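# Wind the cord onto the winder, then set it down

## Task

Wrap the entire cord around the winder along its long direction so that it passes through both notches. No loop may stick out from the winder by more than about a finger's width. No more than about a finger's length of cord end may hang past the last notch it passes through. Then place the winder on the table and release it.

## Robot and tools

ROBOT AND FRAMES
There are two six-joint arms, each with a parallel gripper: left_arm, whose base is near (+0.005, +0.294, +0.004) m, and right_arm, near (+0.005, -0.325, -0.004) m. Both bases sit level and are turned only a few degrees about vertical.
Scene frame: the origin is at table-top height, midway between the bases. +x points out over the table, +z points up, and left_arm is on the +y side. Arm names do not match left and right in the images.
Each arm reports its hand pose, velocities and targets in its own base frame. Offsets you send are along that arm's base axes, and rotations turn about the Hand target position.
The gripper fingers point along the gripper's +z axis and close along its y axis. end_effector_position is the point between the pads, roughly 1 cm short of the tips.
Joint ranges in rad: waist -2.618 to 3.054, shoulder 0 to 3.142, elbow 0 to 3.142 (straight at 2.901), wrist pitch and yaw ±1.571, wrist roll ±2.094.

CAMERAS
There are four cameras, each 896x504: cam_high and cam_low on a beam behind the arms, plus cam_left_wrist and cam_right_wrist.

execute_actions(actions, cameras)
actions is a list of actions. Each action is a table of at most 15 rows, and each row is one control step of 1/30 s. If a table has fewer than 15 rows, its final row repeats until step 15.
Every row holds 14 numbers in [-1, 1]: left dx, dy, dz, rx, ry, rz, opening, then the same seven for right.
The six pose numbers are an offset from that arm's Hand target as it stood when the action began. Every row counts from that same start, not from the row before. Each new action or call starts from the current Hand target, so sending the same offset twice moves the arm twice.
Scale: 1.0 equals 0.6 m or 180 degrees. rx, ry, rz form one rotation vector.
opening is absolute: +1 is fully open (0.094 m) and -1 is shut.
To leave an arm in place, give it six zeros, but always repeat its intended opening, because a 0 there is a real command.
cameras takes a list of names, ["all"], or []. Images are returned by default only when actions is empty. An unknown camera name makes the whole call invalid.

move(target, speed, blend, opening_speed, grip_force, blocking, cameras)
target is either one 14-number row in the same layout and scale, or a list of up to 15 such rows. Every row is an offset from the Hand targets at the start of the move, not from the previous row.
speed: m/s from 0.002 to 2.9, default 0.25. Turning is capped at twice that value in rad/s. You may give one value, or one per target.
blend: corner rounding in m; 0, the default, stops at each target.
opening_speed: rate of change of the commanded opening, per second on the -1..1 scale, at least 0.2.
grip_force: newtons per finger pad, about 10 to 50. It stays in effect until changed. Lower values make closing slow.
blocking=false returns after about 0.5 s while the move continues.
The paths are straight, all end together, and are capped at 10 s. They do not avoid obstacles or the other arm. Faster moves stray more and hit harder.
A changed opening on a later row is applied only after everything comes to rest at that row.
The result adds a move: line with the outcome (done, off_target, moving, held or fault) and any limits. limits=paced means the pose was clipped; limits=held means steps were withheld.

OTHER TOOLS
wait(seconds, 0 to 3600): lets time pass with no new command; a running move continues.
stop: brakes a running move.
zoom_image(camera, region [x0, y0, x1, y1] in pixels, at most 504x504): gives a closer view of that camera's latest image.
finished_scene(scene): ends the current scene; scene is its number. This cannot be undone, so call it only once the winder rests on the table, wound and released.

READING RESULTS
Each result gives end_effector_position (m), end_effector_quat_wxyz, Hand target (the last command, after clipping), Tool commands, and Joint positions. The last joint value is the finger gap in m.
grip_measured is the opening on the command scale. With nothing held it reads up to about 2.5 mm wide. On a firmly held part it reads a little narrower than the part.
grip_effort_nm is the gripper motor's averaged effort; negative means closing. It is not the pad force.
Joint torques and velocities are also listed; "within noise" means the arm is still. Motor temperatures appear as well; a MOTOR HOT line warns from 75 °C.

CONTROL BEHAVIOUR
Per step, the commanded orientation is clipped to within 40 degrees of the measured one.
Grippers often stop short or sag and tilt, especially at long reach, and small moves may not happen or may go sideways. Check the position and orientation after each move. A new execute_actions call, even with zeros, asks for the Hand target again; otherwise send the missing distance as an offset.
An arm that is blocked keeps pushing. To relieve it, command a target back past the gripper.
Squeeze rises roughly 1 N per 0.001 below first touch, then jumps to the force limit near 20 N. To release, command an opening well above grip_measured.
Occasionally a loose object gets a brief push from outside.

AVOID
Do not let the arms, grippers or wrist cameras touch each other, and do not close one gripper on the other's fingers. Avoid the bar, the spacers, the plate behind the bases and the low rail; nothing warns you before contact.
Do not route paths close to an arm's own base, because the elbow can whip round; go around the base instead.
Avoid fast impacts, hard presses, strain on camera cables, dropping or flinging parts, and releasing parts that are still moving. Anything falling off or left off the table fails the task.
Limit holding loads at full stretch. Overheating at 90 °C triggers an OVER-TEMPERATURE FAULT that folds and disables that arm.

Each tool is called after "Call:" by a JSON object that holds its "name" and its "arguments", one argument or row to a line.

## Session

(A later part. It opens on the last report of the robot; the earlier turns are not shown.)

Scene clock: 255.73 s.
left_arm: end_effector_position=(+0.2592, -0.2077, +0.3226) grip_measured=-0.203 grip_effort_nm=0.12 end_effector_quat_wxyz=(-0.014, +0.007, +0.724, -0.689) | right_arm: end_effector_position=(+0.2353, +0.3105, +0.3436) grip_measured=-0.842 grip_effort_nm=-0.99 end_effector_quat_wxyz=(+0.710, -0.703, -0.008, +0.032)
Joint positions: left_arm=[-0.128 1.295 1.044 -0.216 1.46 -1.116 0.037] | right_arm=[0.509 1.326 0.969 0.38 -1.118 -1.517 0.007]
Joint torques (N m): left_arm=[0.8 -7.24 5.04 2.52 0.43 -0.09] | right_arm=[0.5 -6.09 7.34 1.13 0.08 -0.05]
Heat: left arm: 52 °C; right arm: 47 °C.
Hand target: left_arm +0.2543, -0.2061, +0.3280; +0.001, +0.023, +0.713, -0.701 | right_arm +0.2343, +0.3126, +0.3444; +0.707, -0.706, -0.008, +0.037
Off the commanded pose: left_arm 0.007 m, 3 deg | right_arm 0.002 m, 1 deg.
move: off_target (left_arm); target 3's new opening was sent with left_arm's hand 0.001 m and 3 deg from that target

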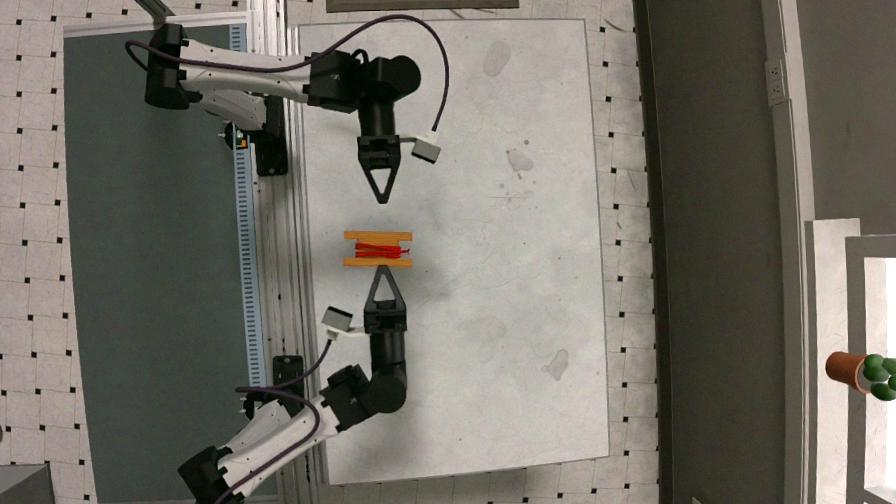

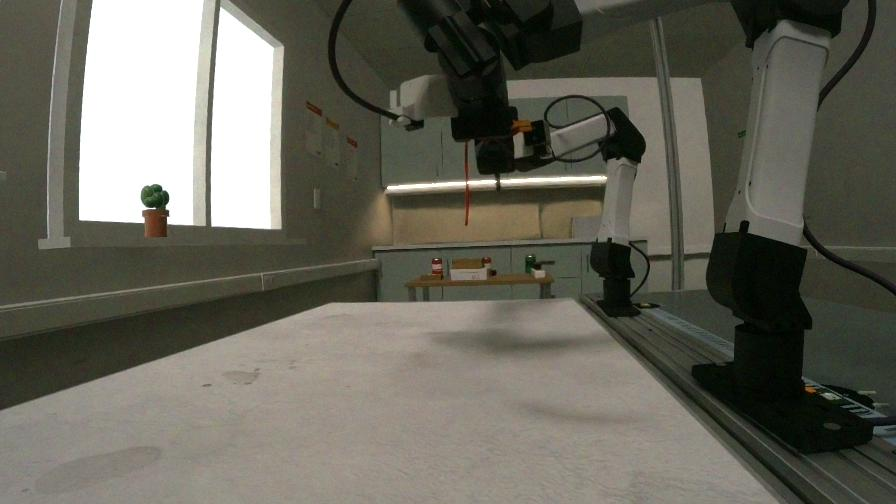

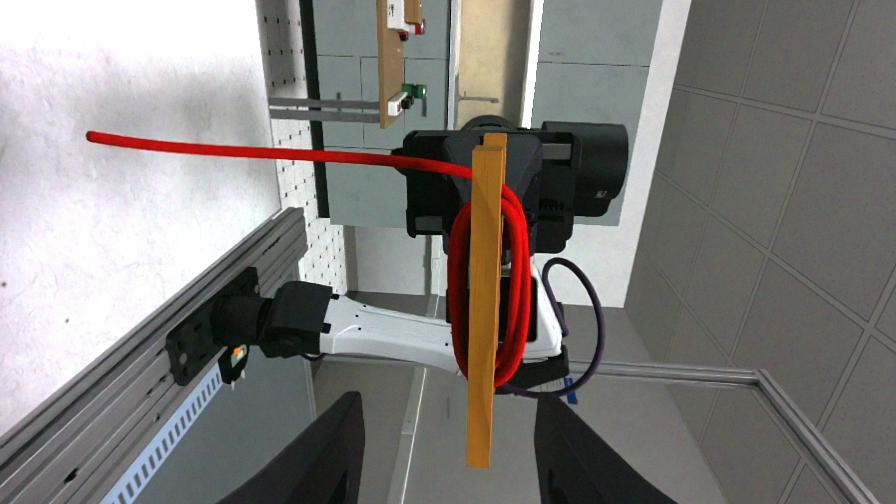

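Call:
{"name": "move", "arguments": {
  "target": [
    [-0.0208, -0.099, 0.02, 0, 0, 0, -0.2, 0, 0, 0, 0, 0, 0, -0.88],
    [-0.0208, -0.099, 0.02, 0, 0, 0, -0.88, 0, 0, 0, 0, 0, 0, -0.88],
    [-0.0208, -0.099, 0.02, 0, 0, 0, -0.88, 0, 0, 0, 0, 0, 0, -0.2],
    [-0.0208, -0.099, 0.02, 0, 0, 0, -0.88, 0.006, -0.0998, 0, 0, 0, 0, -0.2],
    [-0.0208, -0.099, 0.02, 0, 0, 0.039, -0.88, 0.009, -0.15, 0, 0, 0, 0, -0.2],
    [-0.0208, -0.099, 0.02, -0.054, -0.61, 0.026, -0.88, 0.012, -0.19, -0.05, -0.015, 0.18, -0.18, 0.2],
    [-0.0208, -0.099, 0.02, -0.028, -0.99, 0, -0.88, 0.012, -0.19, -0.1, -0.029, 0.35, -0.35, 0.4]
  ],
  "speed": [0.25, 0.25, 0.25, 0.3, 0.42, 0.42, 0.42],
  "blend": [0, 0, 0, 0.02, 0.05, 0.1, 0],
  "cameras": ["cam_high", "cam_low", "cam_right_wrist"]
}}

Call:
{"name": "zoom_image", "arguments": {
  "camera": "cam_high",
  "region": [330, 215, 430, 290]
}}

Call:
{"name": "zoom_image", "arguments": {
  "camera": "cam_low",
  "region": [400, 80, 560, 240]
}}

Scene clock: 280.20 s.
left_arm: end_effector_position=(+0.2410, -0.2669, +0.3370) grip_measured=-0.837 grip_effort_nm=-1.04 end_effector_quat_wxyz=(+0.595, +0.554, +0.377, -0.444) | right_arm: end_effector_position=(+0.2453, +0.1979, +0.3158) grip_measured=+0.198 grip_effort_nm=0.12 end_effector_quat_wxyz=(+0.653, -0.660, +0.370, +0.021)
Joint positions: left_arm=[-0.361 1.318 0.785 0.85 1.238 0.033 0.008] | right_arm=[0.266 0.874 0.796 -0.135 -0.814 -1.184 0.056]
Joint torques (N m): left_arm=[0.9 -4.55 6.31 2.33 -0.1 0.14] | right_arm=[0.65 -2.99 6.72 1.27 0.03 0.23]
Motor temperatures (°C): left_arm=[27 38 39 54 28 29 28] | right_arm=[27 44 48 31 25 28 29]
Heat: left arm: 54 °C; right arm: 48 °C.
Hand target: left_arm +0.2417, -0.2655, +0.3398; +0.609, +0.563, +0.356, -0.430 (not the last commanded pose) | right_arm +0.2415, +0.1986, +0.3142; +0.647, -0.658, +0.383, +0.034 (not the last commanded pose)
Tool commands: left_gripper/opening=-0.88 right_gripper/opening=+0.2
Off the commanded pose: left_arm 0.003 m, 71 deg | right_arm 0.032 m, 45 deg.
move: off_target (left_arm, right_arm; path cut at 10 s); path passed 6 of 7 targets; target 7's new opening was not sent; blend cut to 0.0306 m at target 5, 0 m at target 6; target 2's new opening was sent with left_arm's hand 0.008 m and 3 deg from that target

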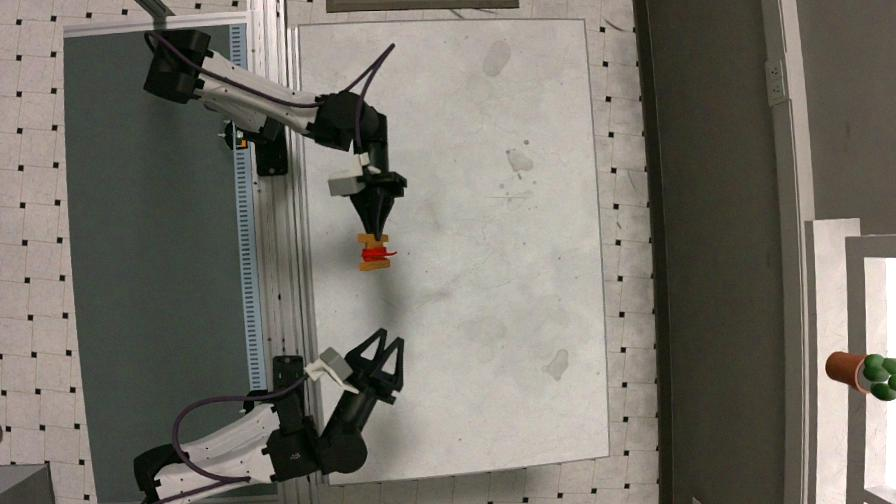

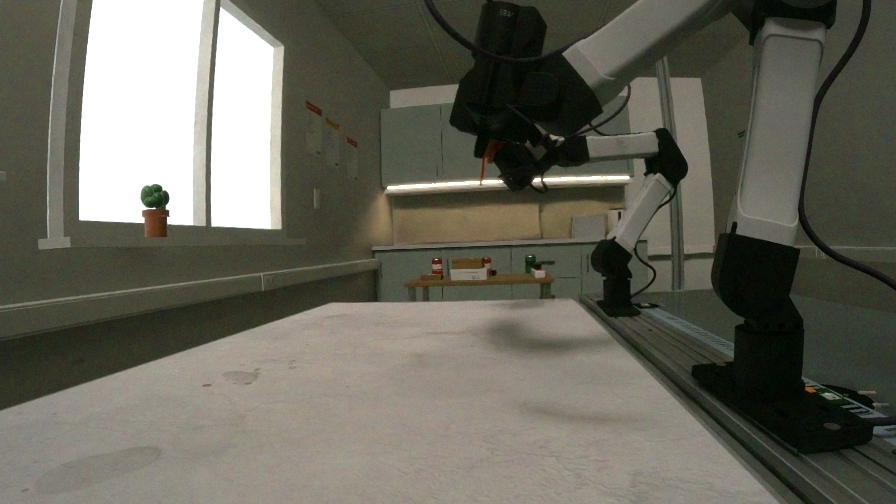

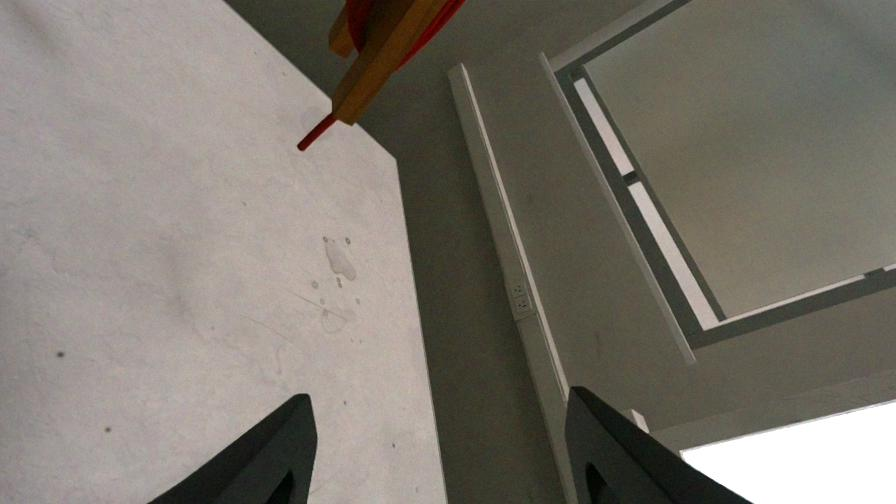

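Scaled by 5.040 from the camera's image (finer frame: 1280x720).

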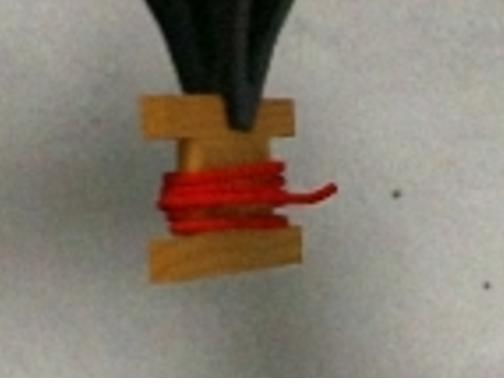

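Scaled by 3.150 from the camera's image (finer frame: 1280x720).

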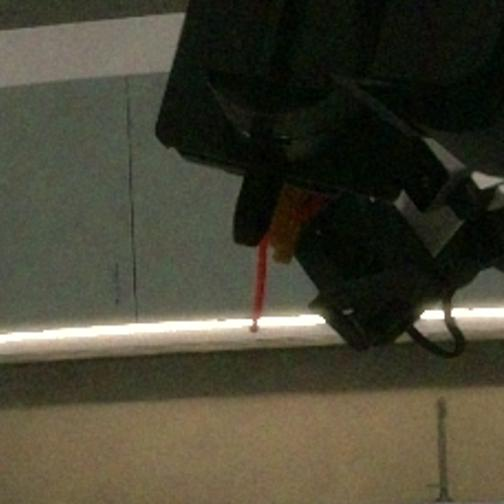

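Call:
{"name": "move", "arguments": {
  "target": [
    [0, 0, 0, 0.0127, -0.3857, 0.0313, -0.88, 0, 0, -0.08, -0.03, 0.25, -0.25, 0.4],
    [0, 0, -0.386, 0.0127, -0.3857, 0.0313, -0.88, -0.069, 0.052, -0.19, -0.063, 0.511, -0.5, 0.4]
  ],
  "speed": [0.35, 0.3],
  "blend": [0.02, 0],
  "cameras": ["cam_high", "cam_low", "cam_right_wrist"]
}}

Call:
{"name": "zoom_image", "arguments": {
  "camera": "cam_high",
  "region": [330, 215, 430, 290]
}}

Call:
{"name": "zoom_image", "arguments": {
  "camera": "cam_low",
  "region": [400, 200, 560, 360]
}}

Scene clock: 294.77 s.
left_arm: end_effector_position=(+0.2439, -0.2662, +0.1036) grip_measured=-0.837 grip_effort_nm=-1.04 end_effector_quat_wxyz=(+0.699, +0.715, -0.006, -0.012) | right_arm: end_effector_position=(+0.1964, +0.2280, +0.1973) grip_measured=+0.398 grip_effort_nm=0.12 end_effector_quat_wxyz=(+0.017, -0.085, +0.996, +0.012)
Joint positions: left_arm=[-0.356 1.979 0.434 1.477 1.239 1.627 0.008] | right_arm=[0.863 1.677 1.714 -1.566 0.007 0.693 0.066]
Joint torques (N m): left_arm=[0.4 -6.32 2.02 3.07 -0.03 -0.21] | right_arm=[-0.81 -7.24 7.2 0.22 -0.04 0.14]
Heat: left arm: 52 °C; right arm: 48 °C.
Hand target: left_arm +0.2419, -0.2655, +0.1083; +0.712, +0.702, -0.020, +0.003 | right_arm +0.2001, +0.2297, +0.2002; +0.000, -0.071, +0.998, +0.000
Off the commanded pose: left_arm 0.005 m, 3 deg | right_arm 0.005 m, 3 deg.
joint sent to its limit (right arm) — joint 4 (wrist pitch), lower limit. The joint targets still meet the commanded pose.
move: off_target (left_arm, right_arm)

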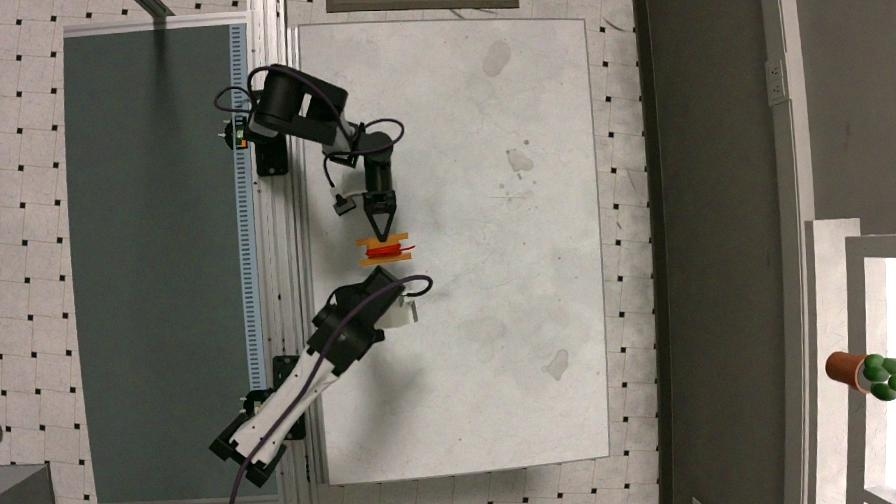

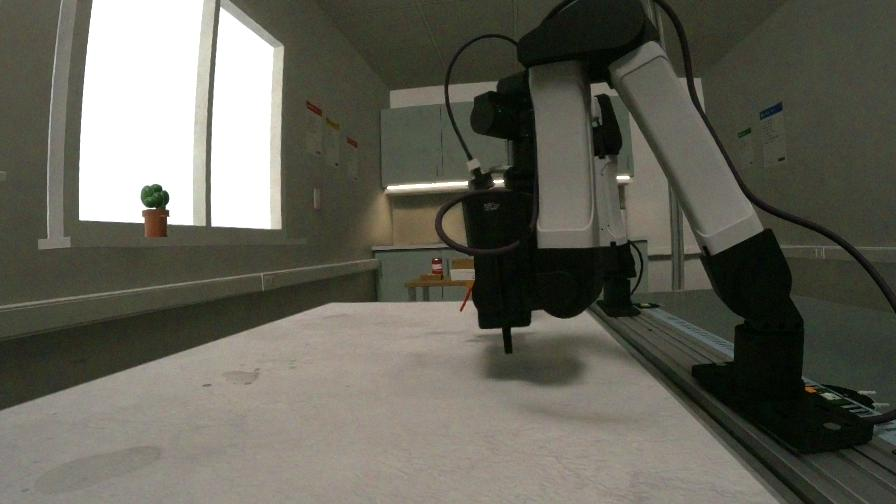

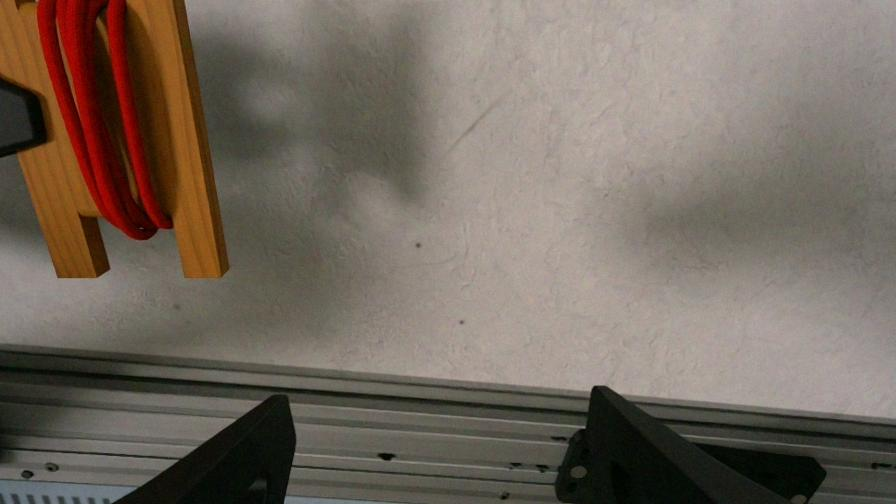

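Scaled by 5.040 from the camera's image (finer frame: 1280x720).

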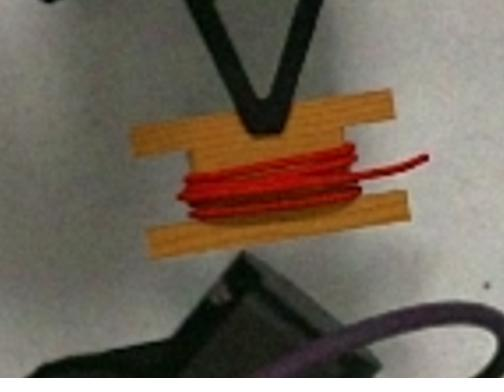

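Scaled by 3.150 from the camera's image (finer frame: 1280x720).

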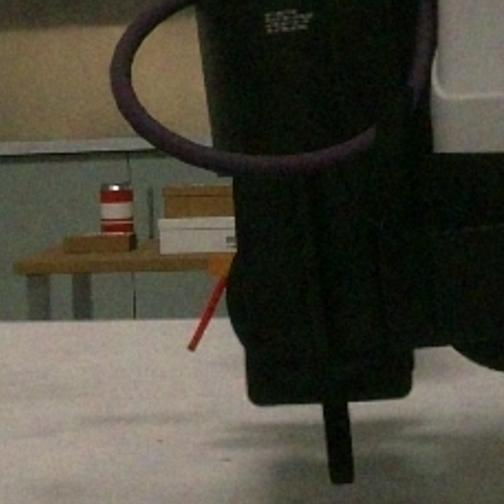

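Call:
{"name": "move", "arguments": {
  "target": [0, 0, 0, 0, 0, 0, -0.88, -0.0152, 0.1647, -0.06, 0, 0, 0, 0.6],
  "speed": 0.2,
  "cameras": ["cam_right_wrist"]
}}

Scene clock: 301.90 s.
left_arm: end_effector_position=(+0.2442, -0.2663, +0.1035) grip_measured=-0.837 grip_effort_nm=-1.04 end_effector_quat_wxyz=(+0.700, +0.714, -0.006, -0.011) | right_arm: end_effector_position=(+0.1910, +0.3236, +0.1643) grip_measured=+0.598 grip_effort_nm=0.12 end_effector_quat_wxyz=(+0.002, -0.078, +0.997, +0.000)
Joint positions: left_arm=[-0.356 1.987 0.434 1.496 1.238 1.618 0.008] | right_arm=[1.039 2 1.995 -1.563 0.004 0.883 0.075]
Joint torques (N m): left_arm=[0.39 -6.34 2.06 3.06 -0.04 -0.21] | right_arm=[0.4 -10.25 7.25 0.14 0.01 0.15]
Heat: left arm: 54 °C; right arm: 49 °C.
Hand target: left_arm +0.2419, -0.2655, +0.1083; +0.712, +0.702, -0.020, +0.003 | right_arm +0.1910, +0.3286, +0.1643; +0.000, -0.071, +0.998, +0.001
Off the commanded pose: left_arm 0.005 m, 3 deg | right_arm 0.005 m, 1 deg.
joint sent to its limit (left arm) — joint 4 (wrist pitch), upper limit. The joint targets still meet the commanded pose.
move: done

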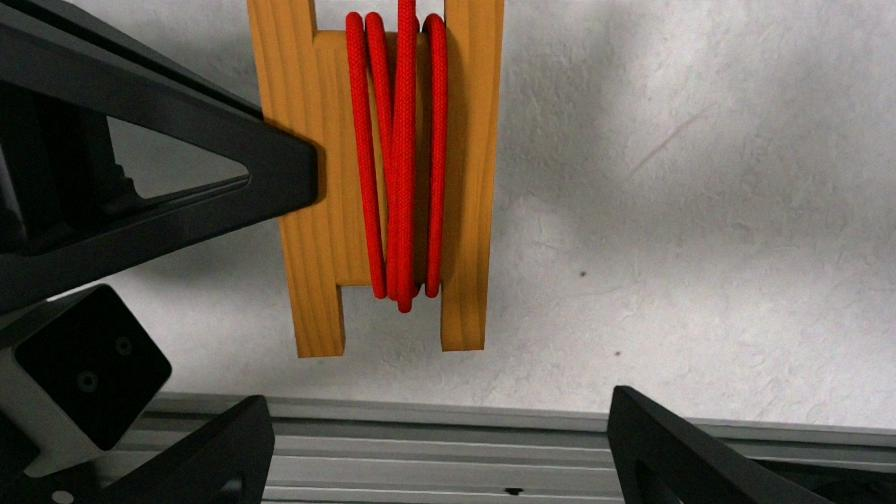

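Call:
{"name": "move", "arguments": {
  "target": [
    [0, 0, 0, 0, 0, 0, -0.88, -0.0155, 0.0233, 0, 0, 0, 0, 0.45],
    [0, 0, 0, 0, 0, 0, -0.88, -0.0155, 0.0233, -0.074, 0, 0, 0, 0.45],
    [0, 0, 0, 0, 0, 0, -0.88, -0.0155, 0.0233, -0.074, 0, 0, 0, 0.15]
  ],
  "speed": 0.12,
  "opening_speed": 1.0,
  "cameras": ["cam_right_wrist", "cam_left_wrist"]
}}

Scene clock: 308.73 s.
left_arm: end_effector_position=(+0.2440, -0.2663, +0.1035) grip_measured=-0.837 grip_effort_nm=-1.04 end_effector_quat_wxyz=(+0.700, +0.714, -0.006, -0.011) | right_arm: end_effector_position=(+0.1832, +0.3400, +0.1232) grip_measured=+0.181 grip_effort_nm=-0.98 end_effector_quat_wxyz=(+0.001, -0.079, +0.997, -0.004)
Joint positions: left_arm=[-0.356 1.987 0.434 1.496 1.239 1.618 0.008] | right_arm=[1.08 2.027 1.869 -1.419 0.007 0.922 0.055]
Joint torques (N m): left_arm=[0.39 -6.34 2.04 3.06 -0.04 -0.21] | right_arm=[0.24 -12.77 3.89 0.41 0.02 0.14]
Heat: left arm: 54 °C; right arm: 48 °C.
Hand target: left_arm +0.2419, -0.2655, +0.1083; +0.712, +0.702, -0.020, +0.003 | right_arm +0.1817, +0.3425, +0.1198; +0.000, -0.070, +0.998, +0.000
Off the commanded pose: left_arm 0.005 m, 3 deg | right_arm 0.004 m, 1 deg.
joint sent to its limit (left arm) — joint 4 (wrist pitch), upper limit. The joint targets still meet the commanded pose.
move: done
Images, in order (width x height): cam_left_wrist 896x504, cam_right_wrist 896x504.

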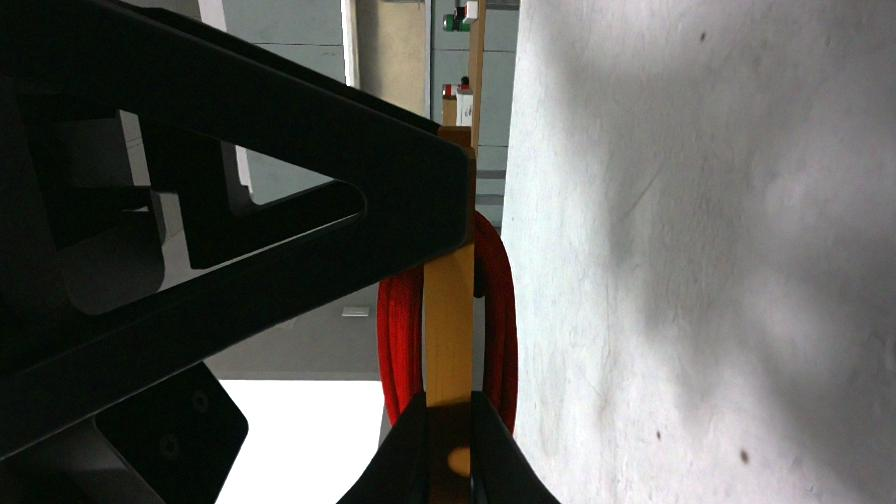

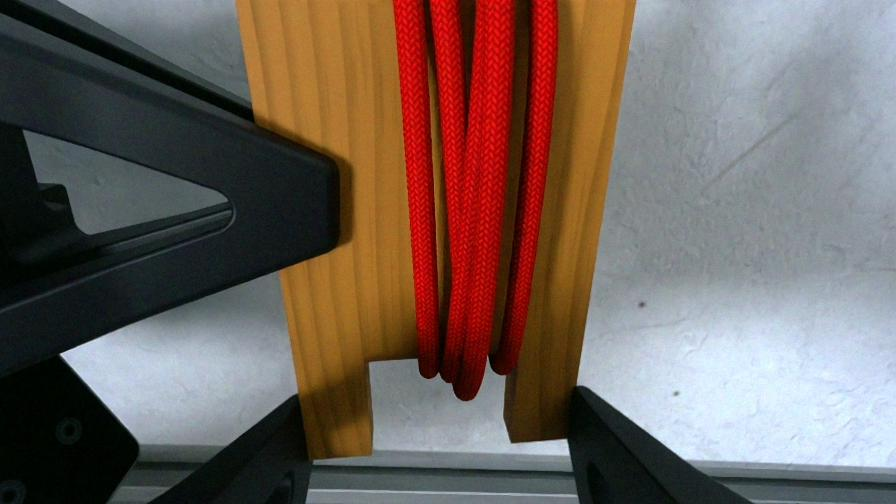

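Call:
{"name": "move", "arguments": {
  "target": [
    [0, 0, 0, 0, 0, 0, -0.2, 0, 0, 0, 0, 0, 0, 0.15],
    [0.0028, 0.1, 0, 0, 0, 0, -0.2, 0, 0, 0, 0, 0, 0, 0.15],
    [0.005, 0.18, 0.1, 0, 0, 0, -0.2, 0, 0, -0.12, 0, 0, 0, 0.15],
    [0.005, 0.18, 0.15, 0, 0, 0, -0.2, 0, 0, -0.18, 0, 0, 0, 0.15]
  ],
  "speed": [0.15, 0.2, 0.12, 0.05],
  "opening_speed": 1.5,
  "blend": [0, 0.02, 0.01, 0],
  "cameras": ["cam_high", "cam_low", "cam_right_wrist"]
}}

Call:
{"name": "zoom_image", "arguments": {
  "camera": "cam_high",
  "region": [330, 215, 430, 290]
}}

Call:
{"name": "zoom_image", "arguments": {
  "camera": "cam_low",
  "region": [400, 260, 560, 400]
}}

Scene clock: 316.77 s.
left_arm: end_effector_position=(+0.2540, -0.1586, +0.1945) grip_measured=-0.203 grip_effort_nm=0.12 end_effector_quat_wxyz=(+0.711, +0.701, +0.028, +0.052) | right_arm: end_effector_position=(+0.1830, +0.3436, +0.0300) grip_measured=+0.180 grip_effort_nm=-0.99 end_effector_quat_wxyz=(+0.007, -0.079, +0.997, +0.009)
Joint positions: left_arm=[0.061 1.572 0.366 1.502 1.515 1.308 0.037] | right_arm=[1.082 2.049 1.528 -1.028 0.002 0.923 0.055]
Joint torques (N m): left_arm=[0.87 -6.76 4.86 1.69 0.37 -0.39] | right_arm=[0.06 -9.48 3.15 0.62 0.02 0.14]
Heat: left arm: 54 °C; right arm: 48 °C.
Hand target: left_arm +0.2449, -0.1575, +0.1983; +0.712, +0.702, -0.020, +0.003 | right_arm +0.1816, +0.3426, +0.0118; +0.000, -0.071, +0.998, +0.000
Off the commanded pose: left_arm 0.010 m, 8 deg | right_arm 0.018 m, 2 deg.
joint sent to its limit (left arm) — joint 5 (wrist yaw), upper limit. The joint targets are off in orientation, not in position.
move: off_target (left_arm, right_arm)

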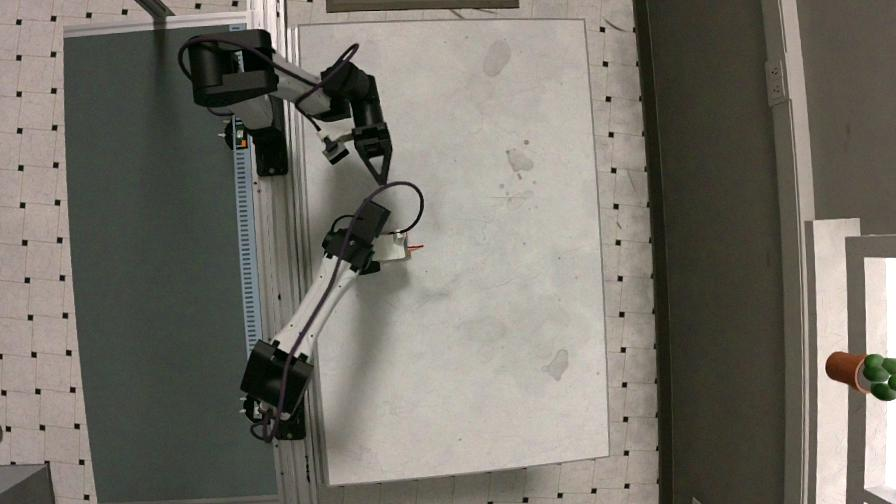

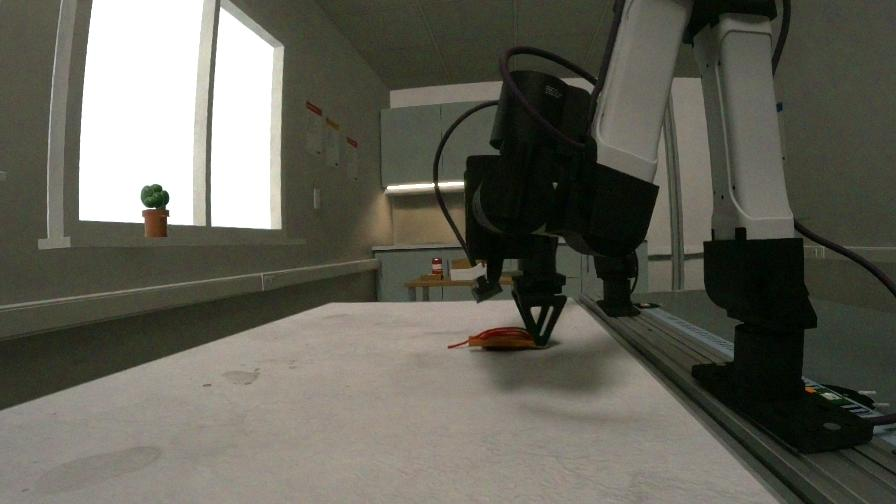

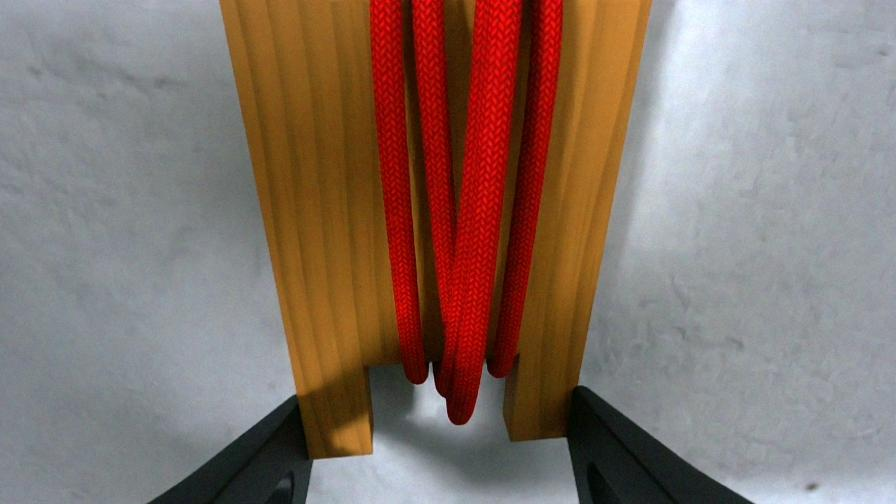

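Scaled by 5.040 from the camera's image (finer frame: 1280x720).

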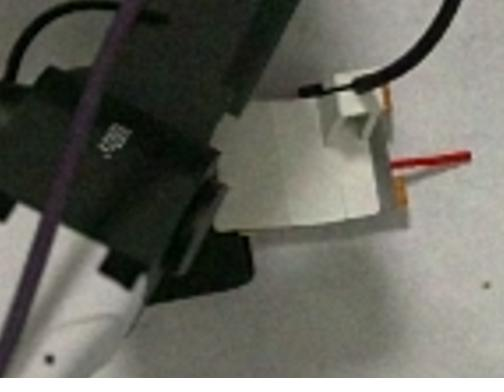

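Scaled by 3.150 from the camera's image (finer frame: 1280x720).

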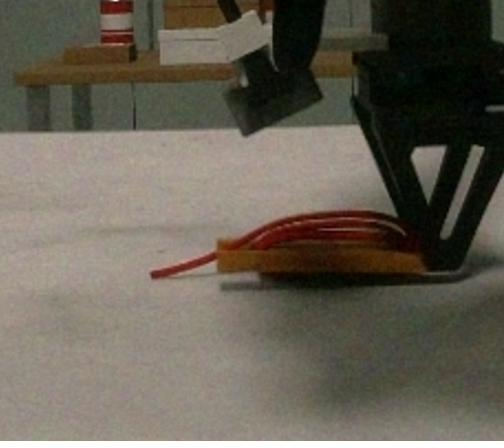

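Call:
{"name": "move", "arguments": {
  "target": [
    [0, 0, 0, 0, 0, 0, -0.2, 0.002, 0.002, 0.022, 0, 0, 0, 0.15],
    [0, 0, 0, 0, 0, 0, -0.2, 0.002, 0.002, 0.022, 0, 0, 0, 0.45],
    [0, 0, 0, 0, 0, 0, -0.2, 0.002, 0.002, 0.19, 0, 0, 0, 0.45],
    [0, 0, 0, 0, 0, 0, -0.2, -0.02, -0.2, 0.25, 0, 0, 0, 0.45]
  ],
  "speed": [0.04, 0.05, 0.1, 0.2],
  "opening_speed": 0.5,
  "blend": [0, 0, 0.02, 0],
  "cameras": ["cam_high", "cam_low", "cam_right_wrist", "cam_left_wrist"]
}}

Call:
{"name": "zoom_image", "arguments": {
  "camera": "cam_high",
  "region": [345, 215, 435, 285]
}}

Call:
{"name": "zoom_image", "arguments": {
  "camera": "cam_low",
  "region": [420, 290, 580, 390]
}}

Scene clock: 335.20 s.
left_arm: end_effector_position=(+0.2540, -0.1586, +0.1945) grip_measured=-0.203 grip_effort_nm=0.12 end_effector_quat_wxyz=(+0.711, +0.701, +0.029, +0.052) | right_arm: end_effector_position=(+0.1727, +0.2295, +0.1607) grip_measured=+0.448 grip_effort_nm=0.12 end_effector_quat_wxyz=(+0.003, -0.069, +0.998, +0.002)
Joint positions: left_arm=[0.061 1.572 0.366 1.502 1.515 1.306 0.037] | right_arm=[0.927 1.627 1.513 -1.448 0.002 0.788 0.068]
Joint torques (N m): left_arm=[0.85 -6.65 4.83 1.73 0.37 -0.41] | right_arm=[-0.68 -10.37 3.81 0.16 0.01 -0.12]
Motor temperatures (°C): left_arm=[27 40 37 50 28 29 27] | right_arm=[27 50 45 29 25 28 30]
Heat: left arm: 50 °C; right arm: 50 °C.
Hand target: left_arm +0.2449, -0.1575, +0.1983; +0.712, +0.702, -0.020, +0.003 | right_arm +0.1697, +0.2225, +0.1619; +0.000, -0.071, +0.998, +0.000
Off the commanded pose: left_arm 0.010 m, 8 deg | right_arm 0.008 m, 0 deg.
joint sent to its limit (left arm) — joint 5 (wrist yaw), upper limit. The joint targets are off in orientation, not in position.
move: done

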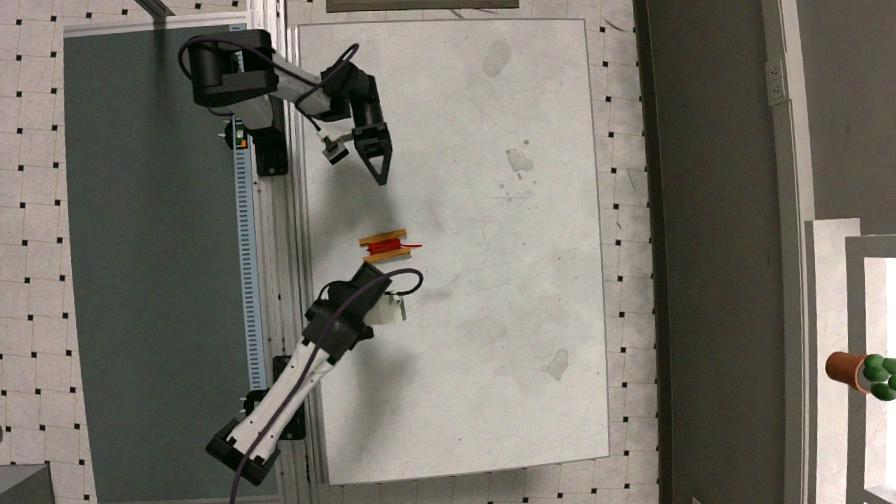

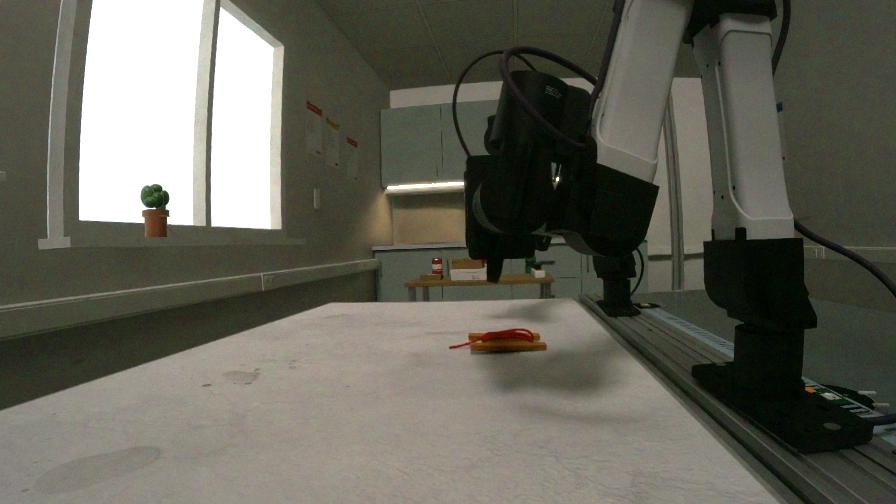

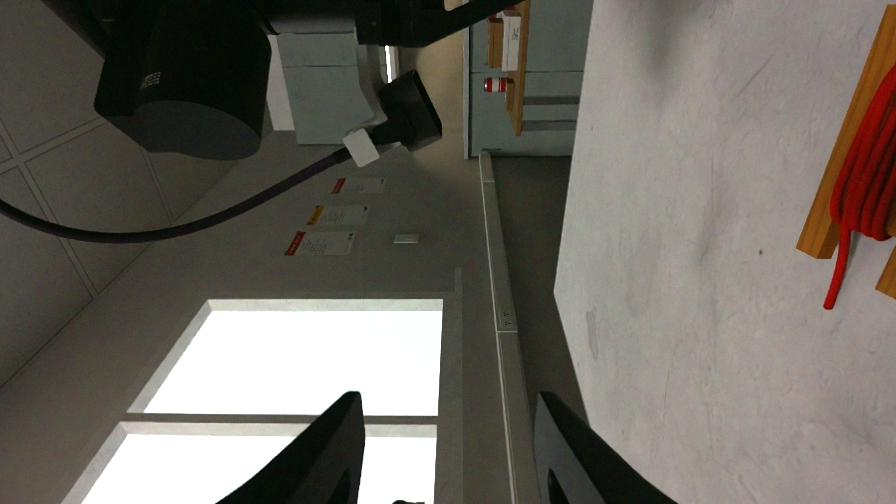

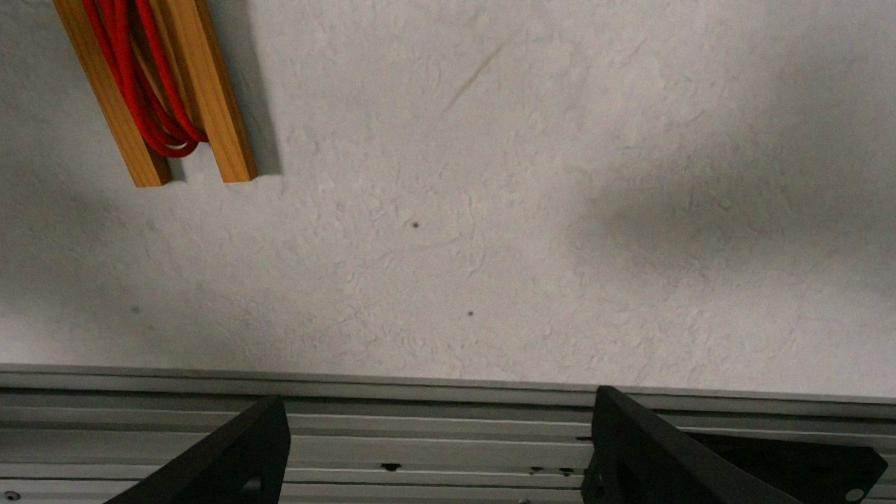

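Scaled by 5.600 from the camera's image (finer frame: 1280x720).

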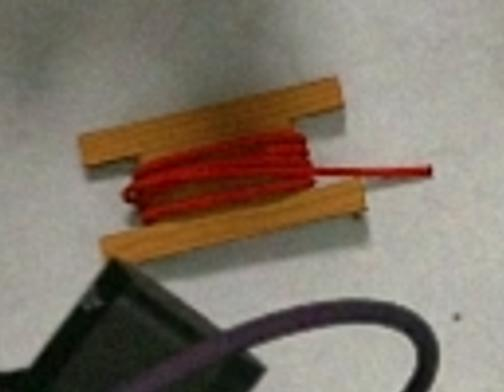

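Scaled by 3.150 from the camera's image (finer frame: 1280x720).

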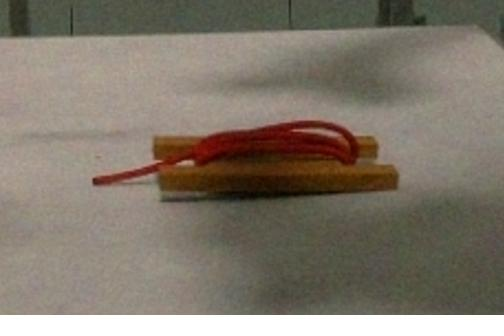

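Call:
{"name": "finished_scene", "arguments": {
  "scene": 2
}}

The scene is finished: the task was done.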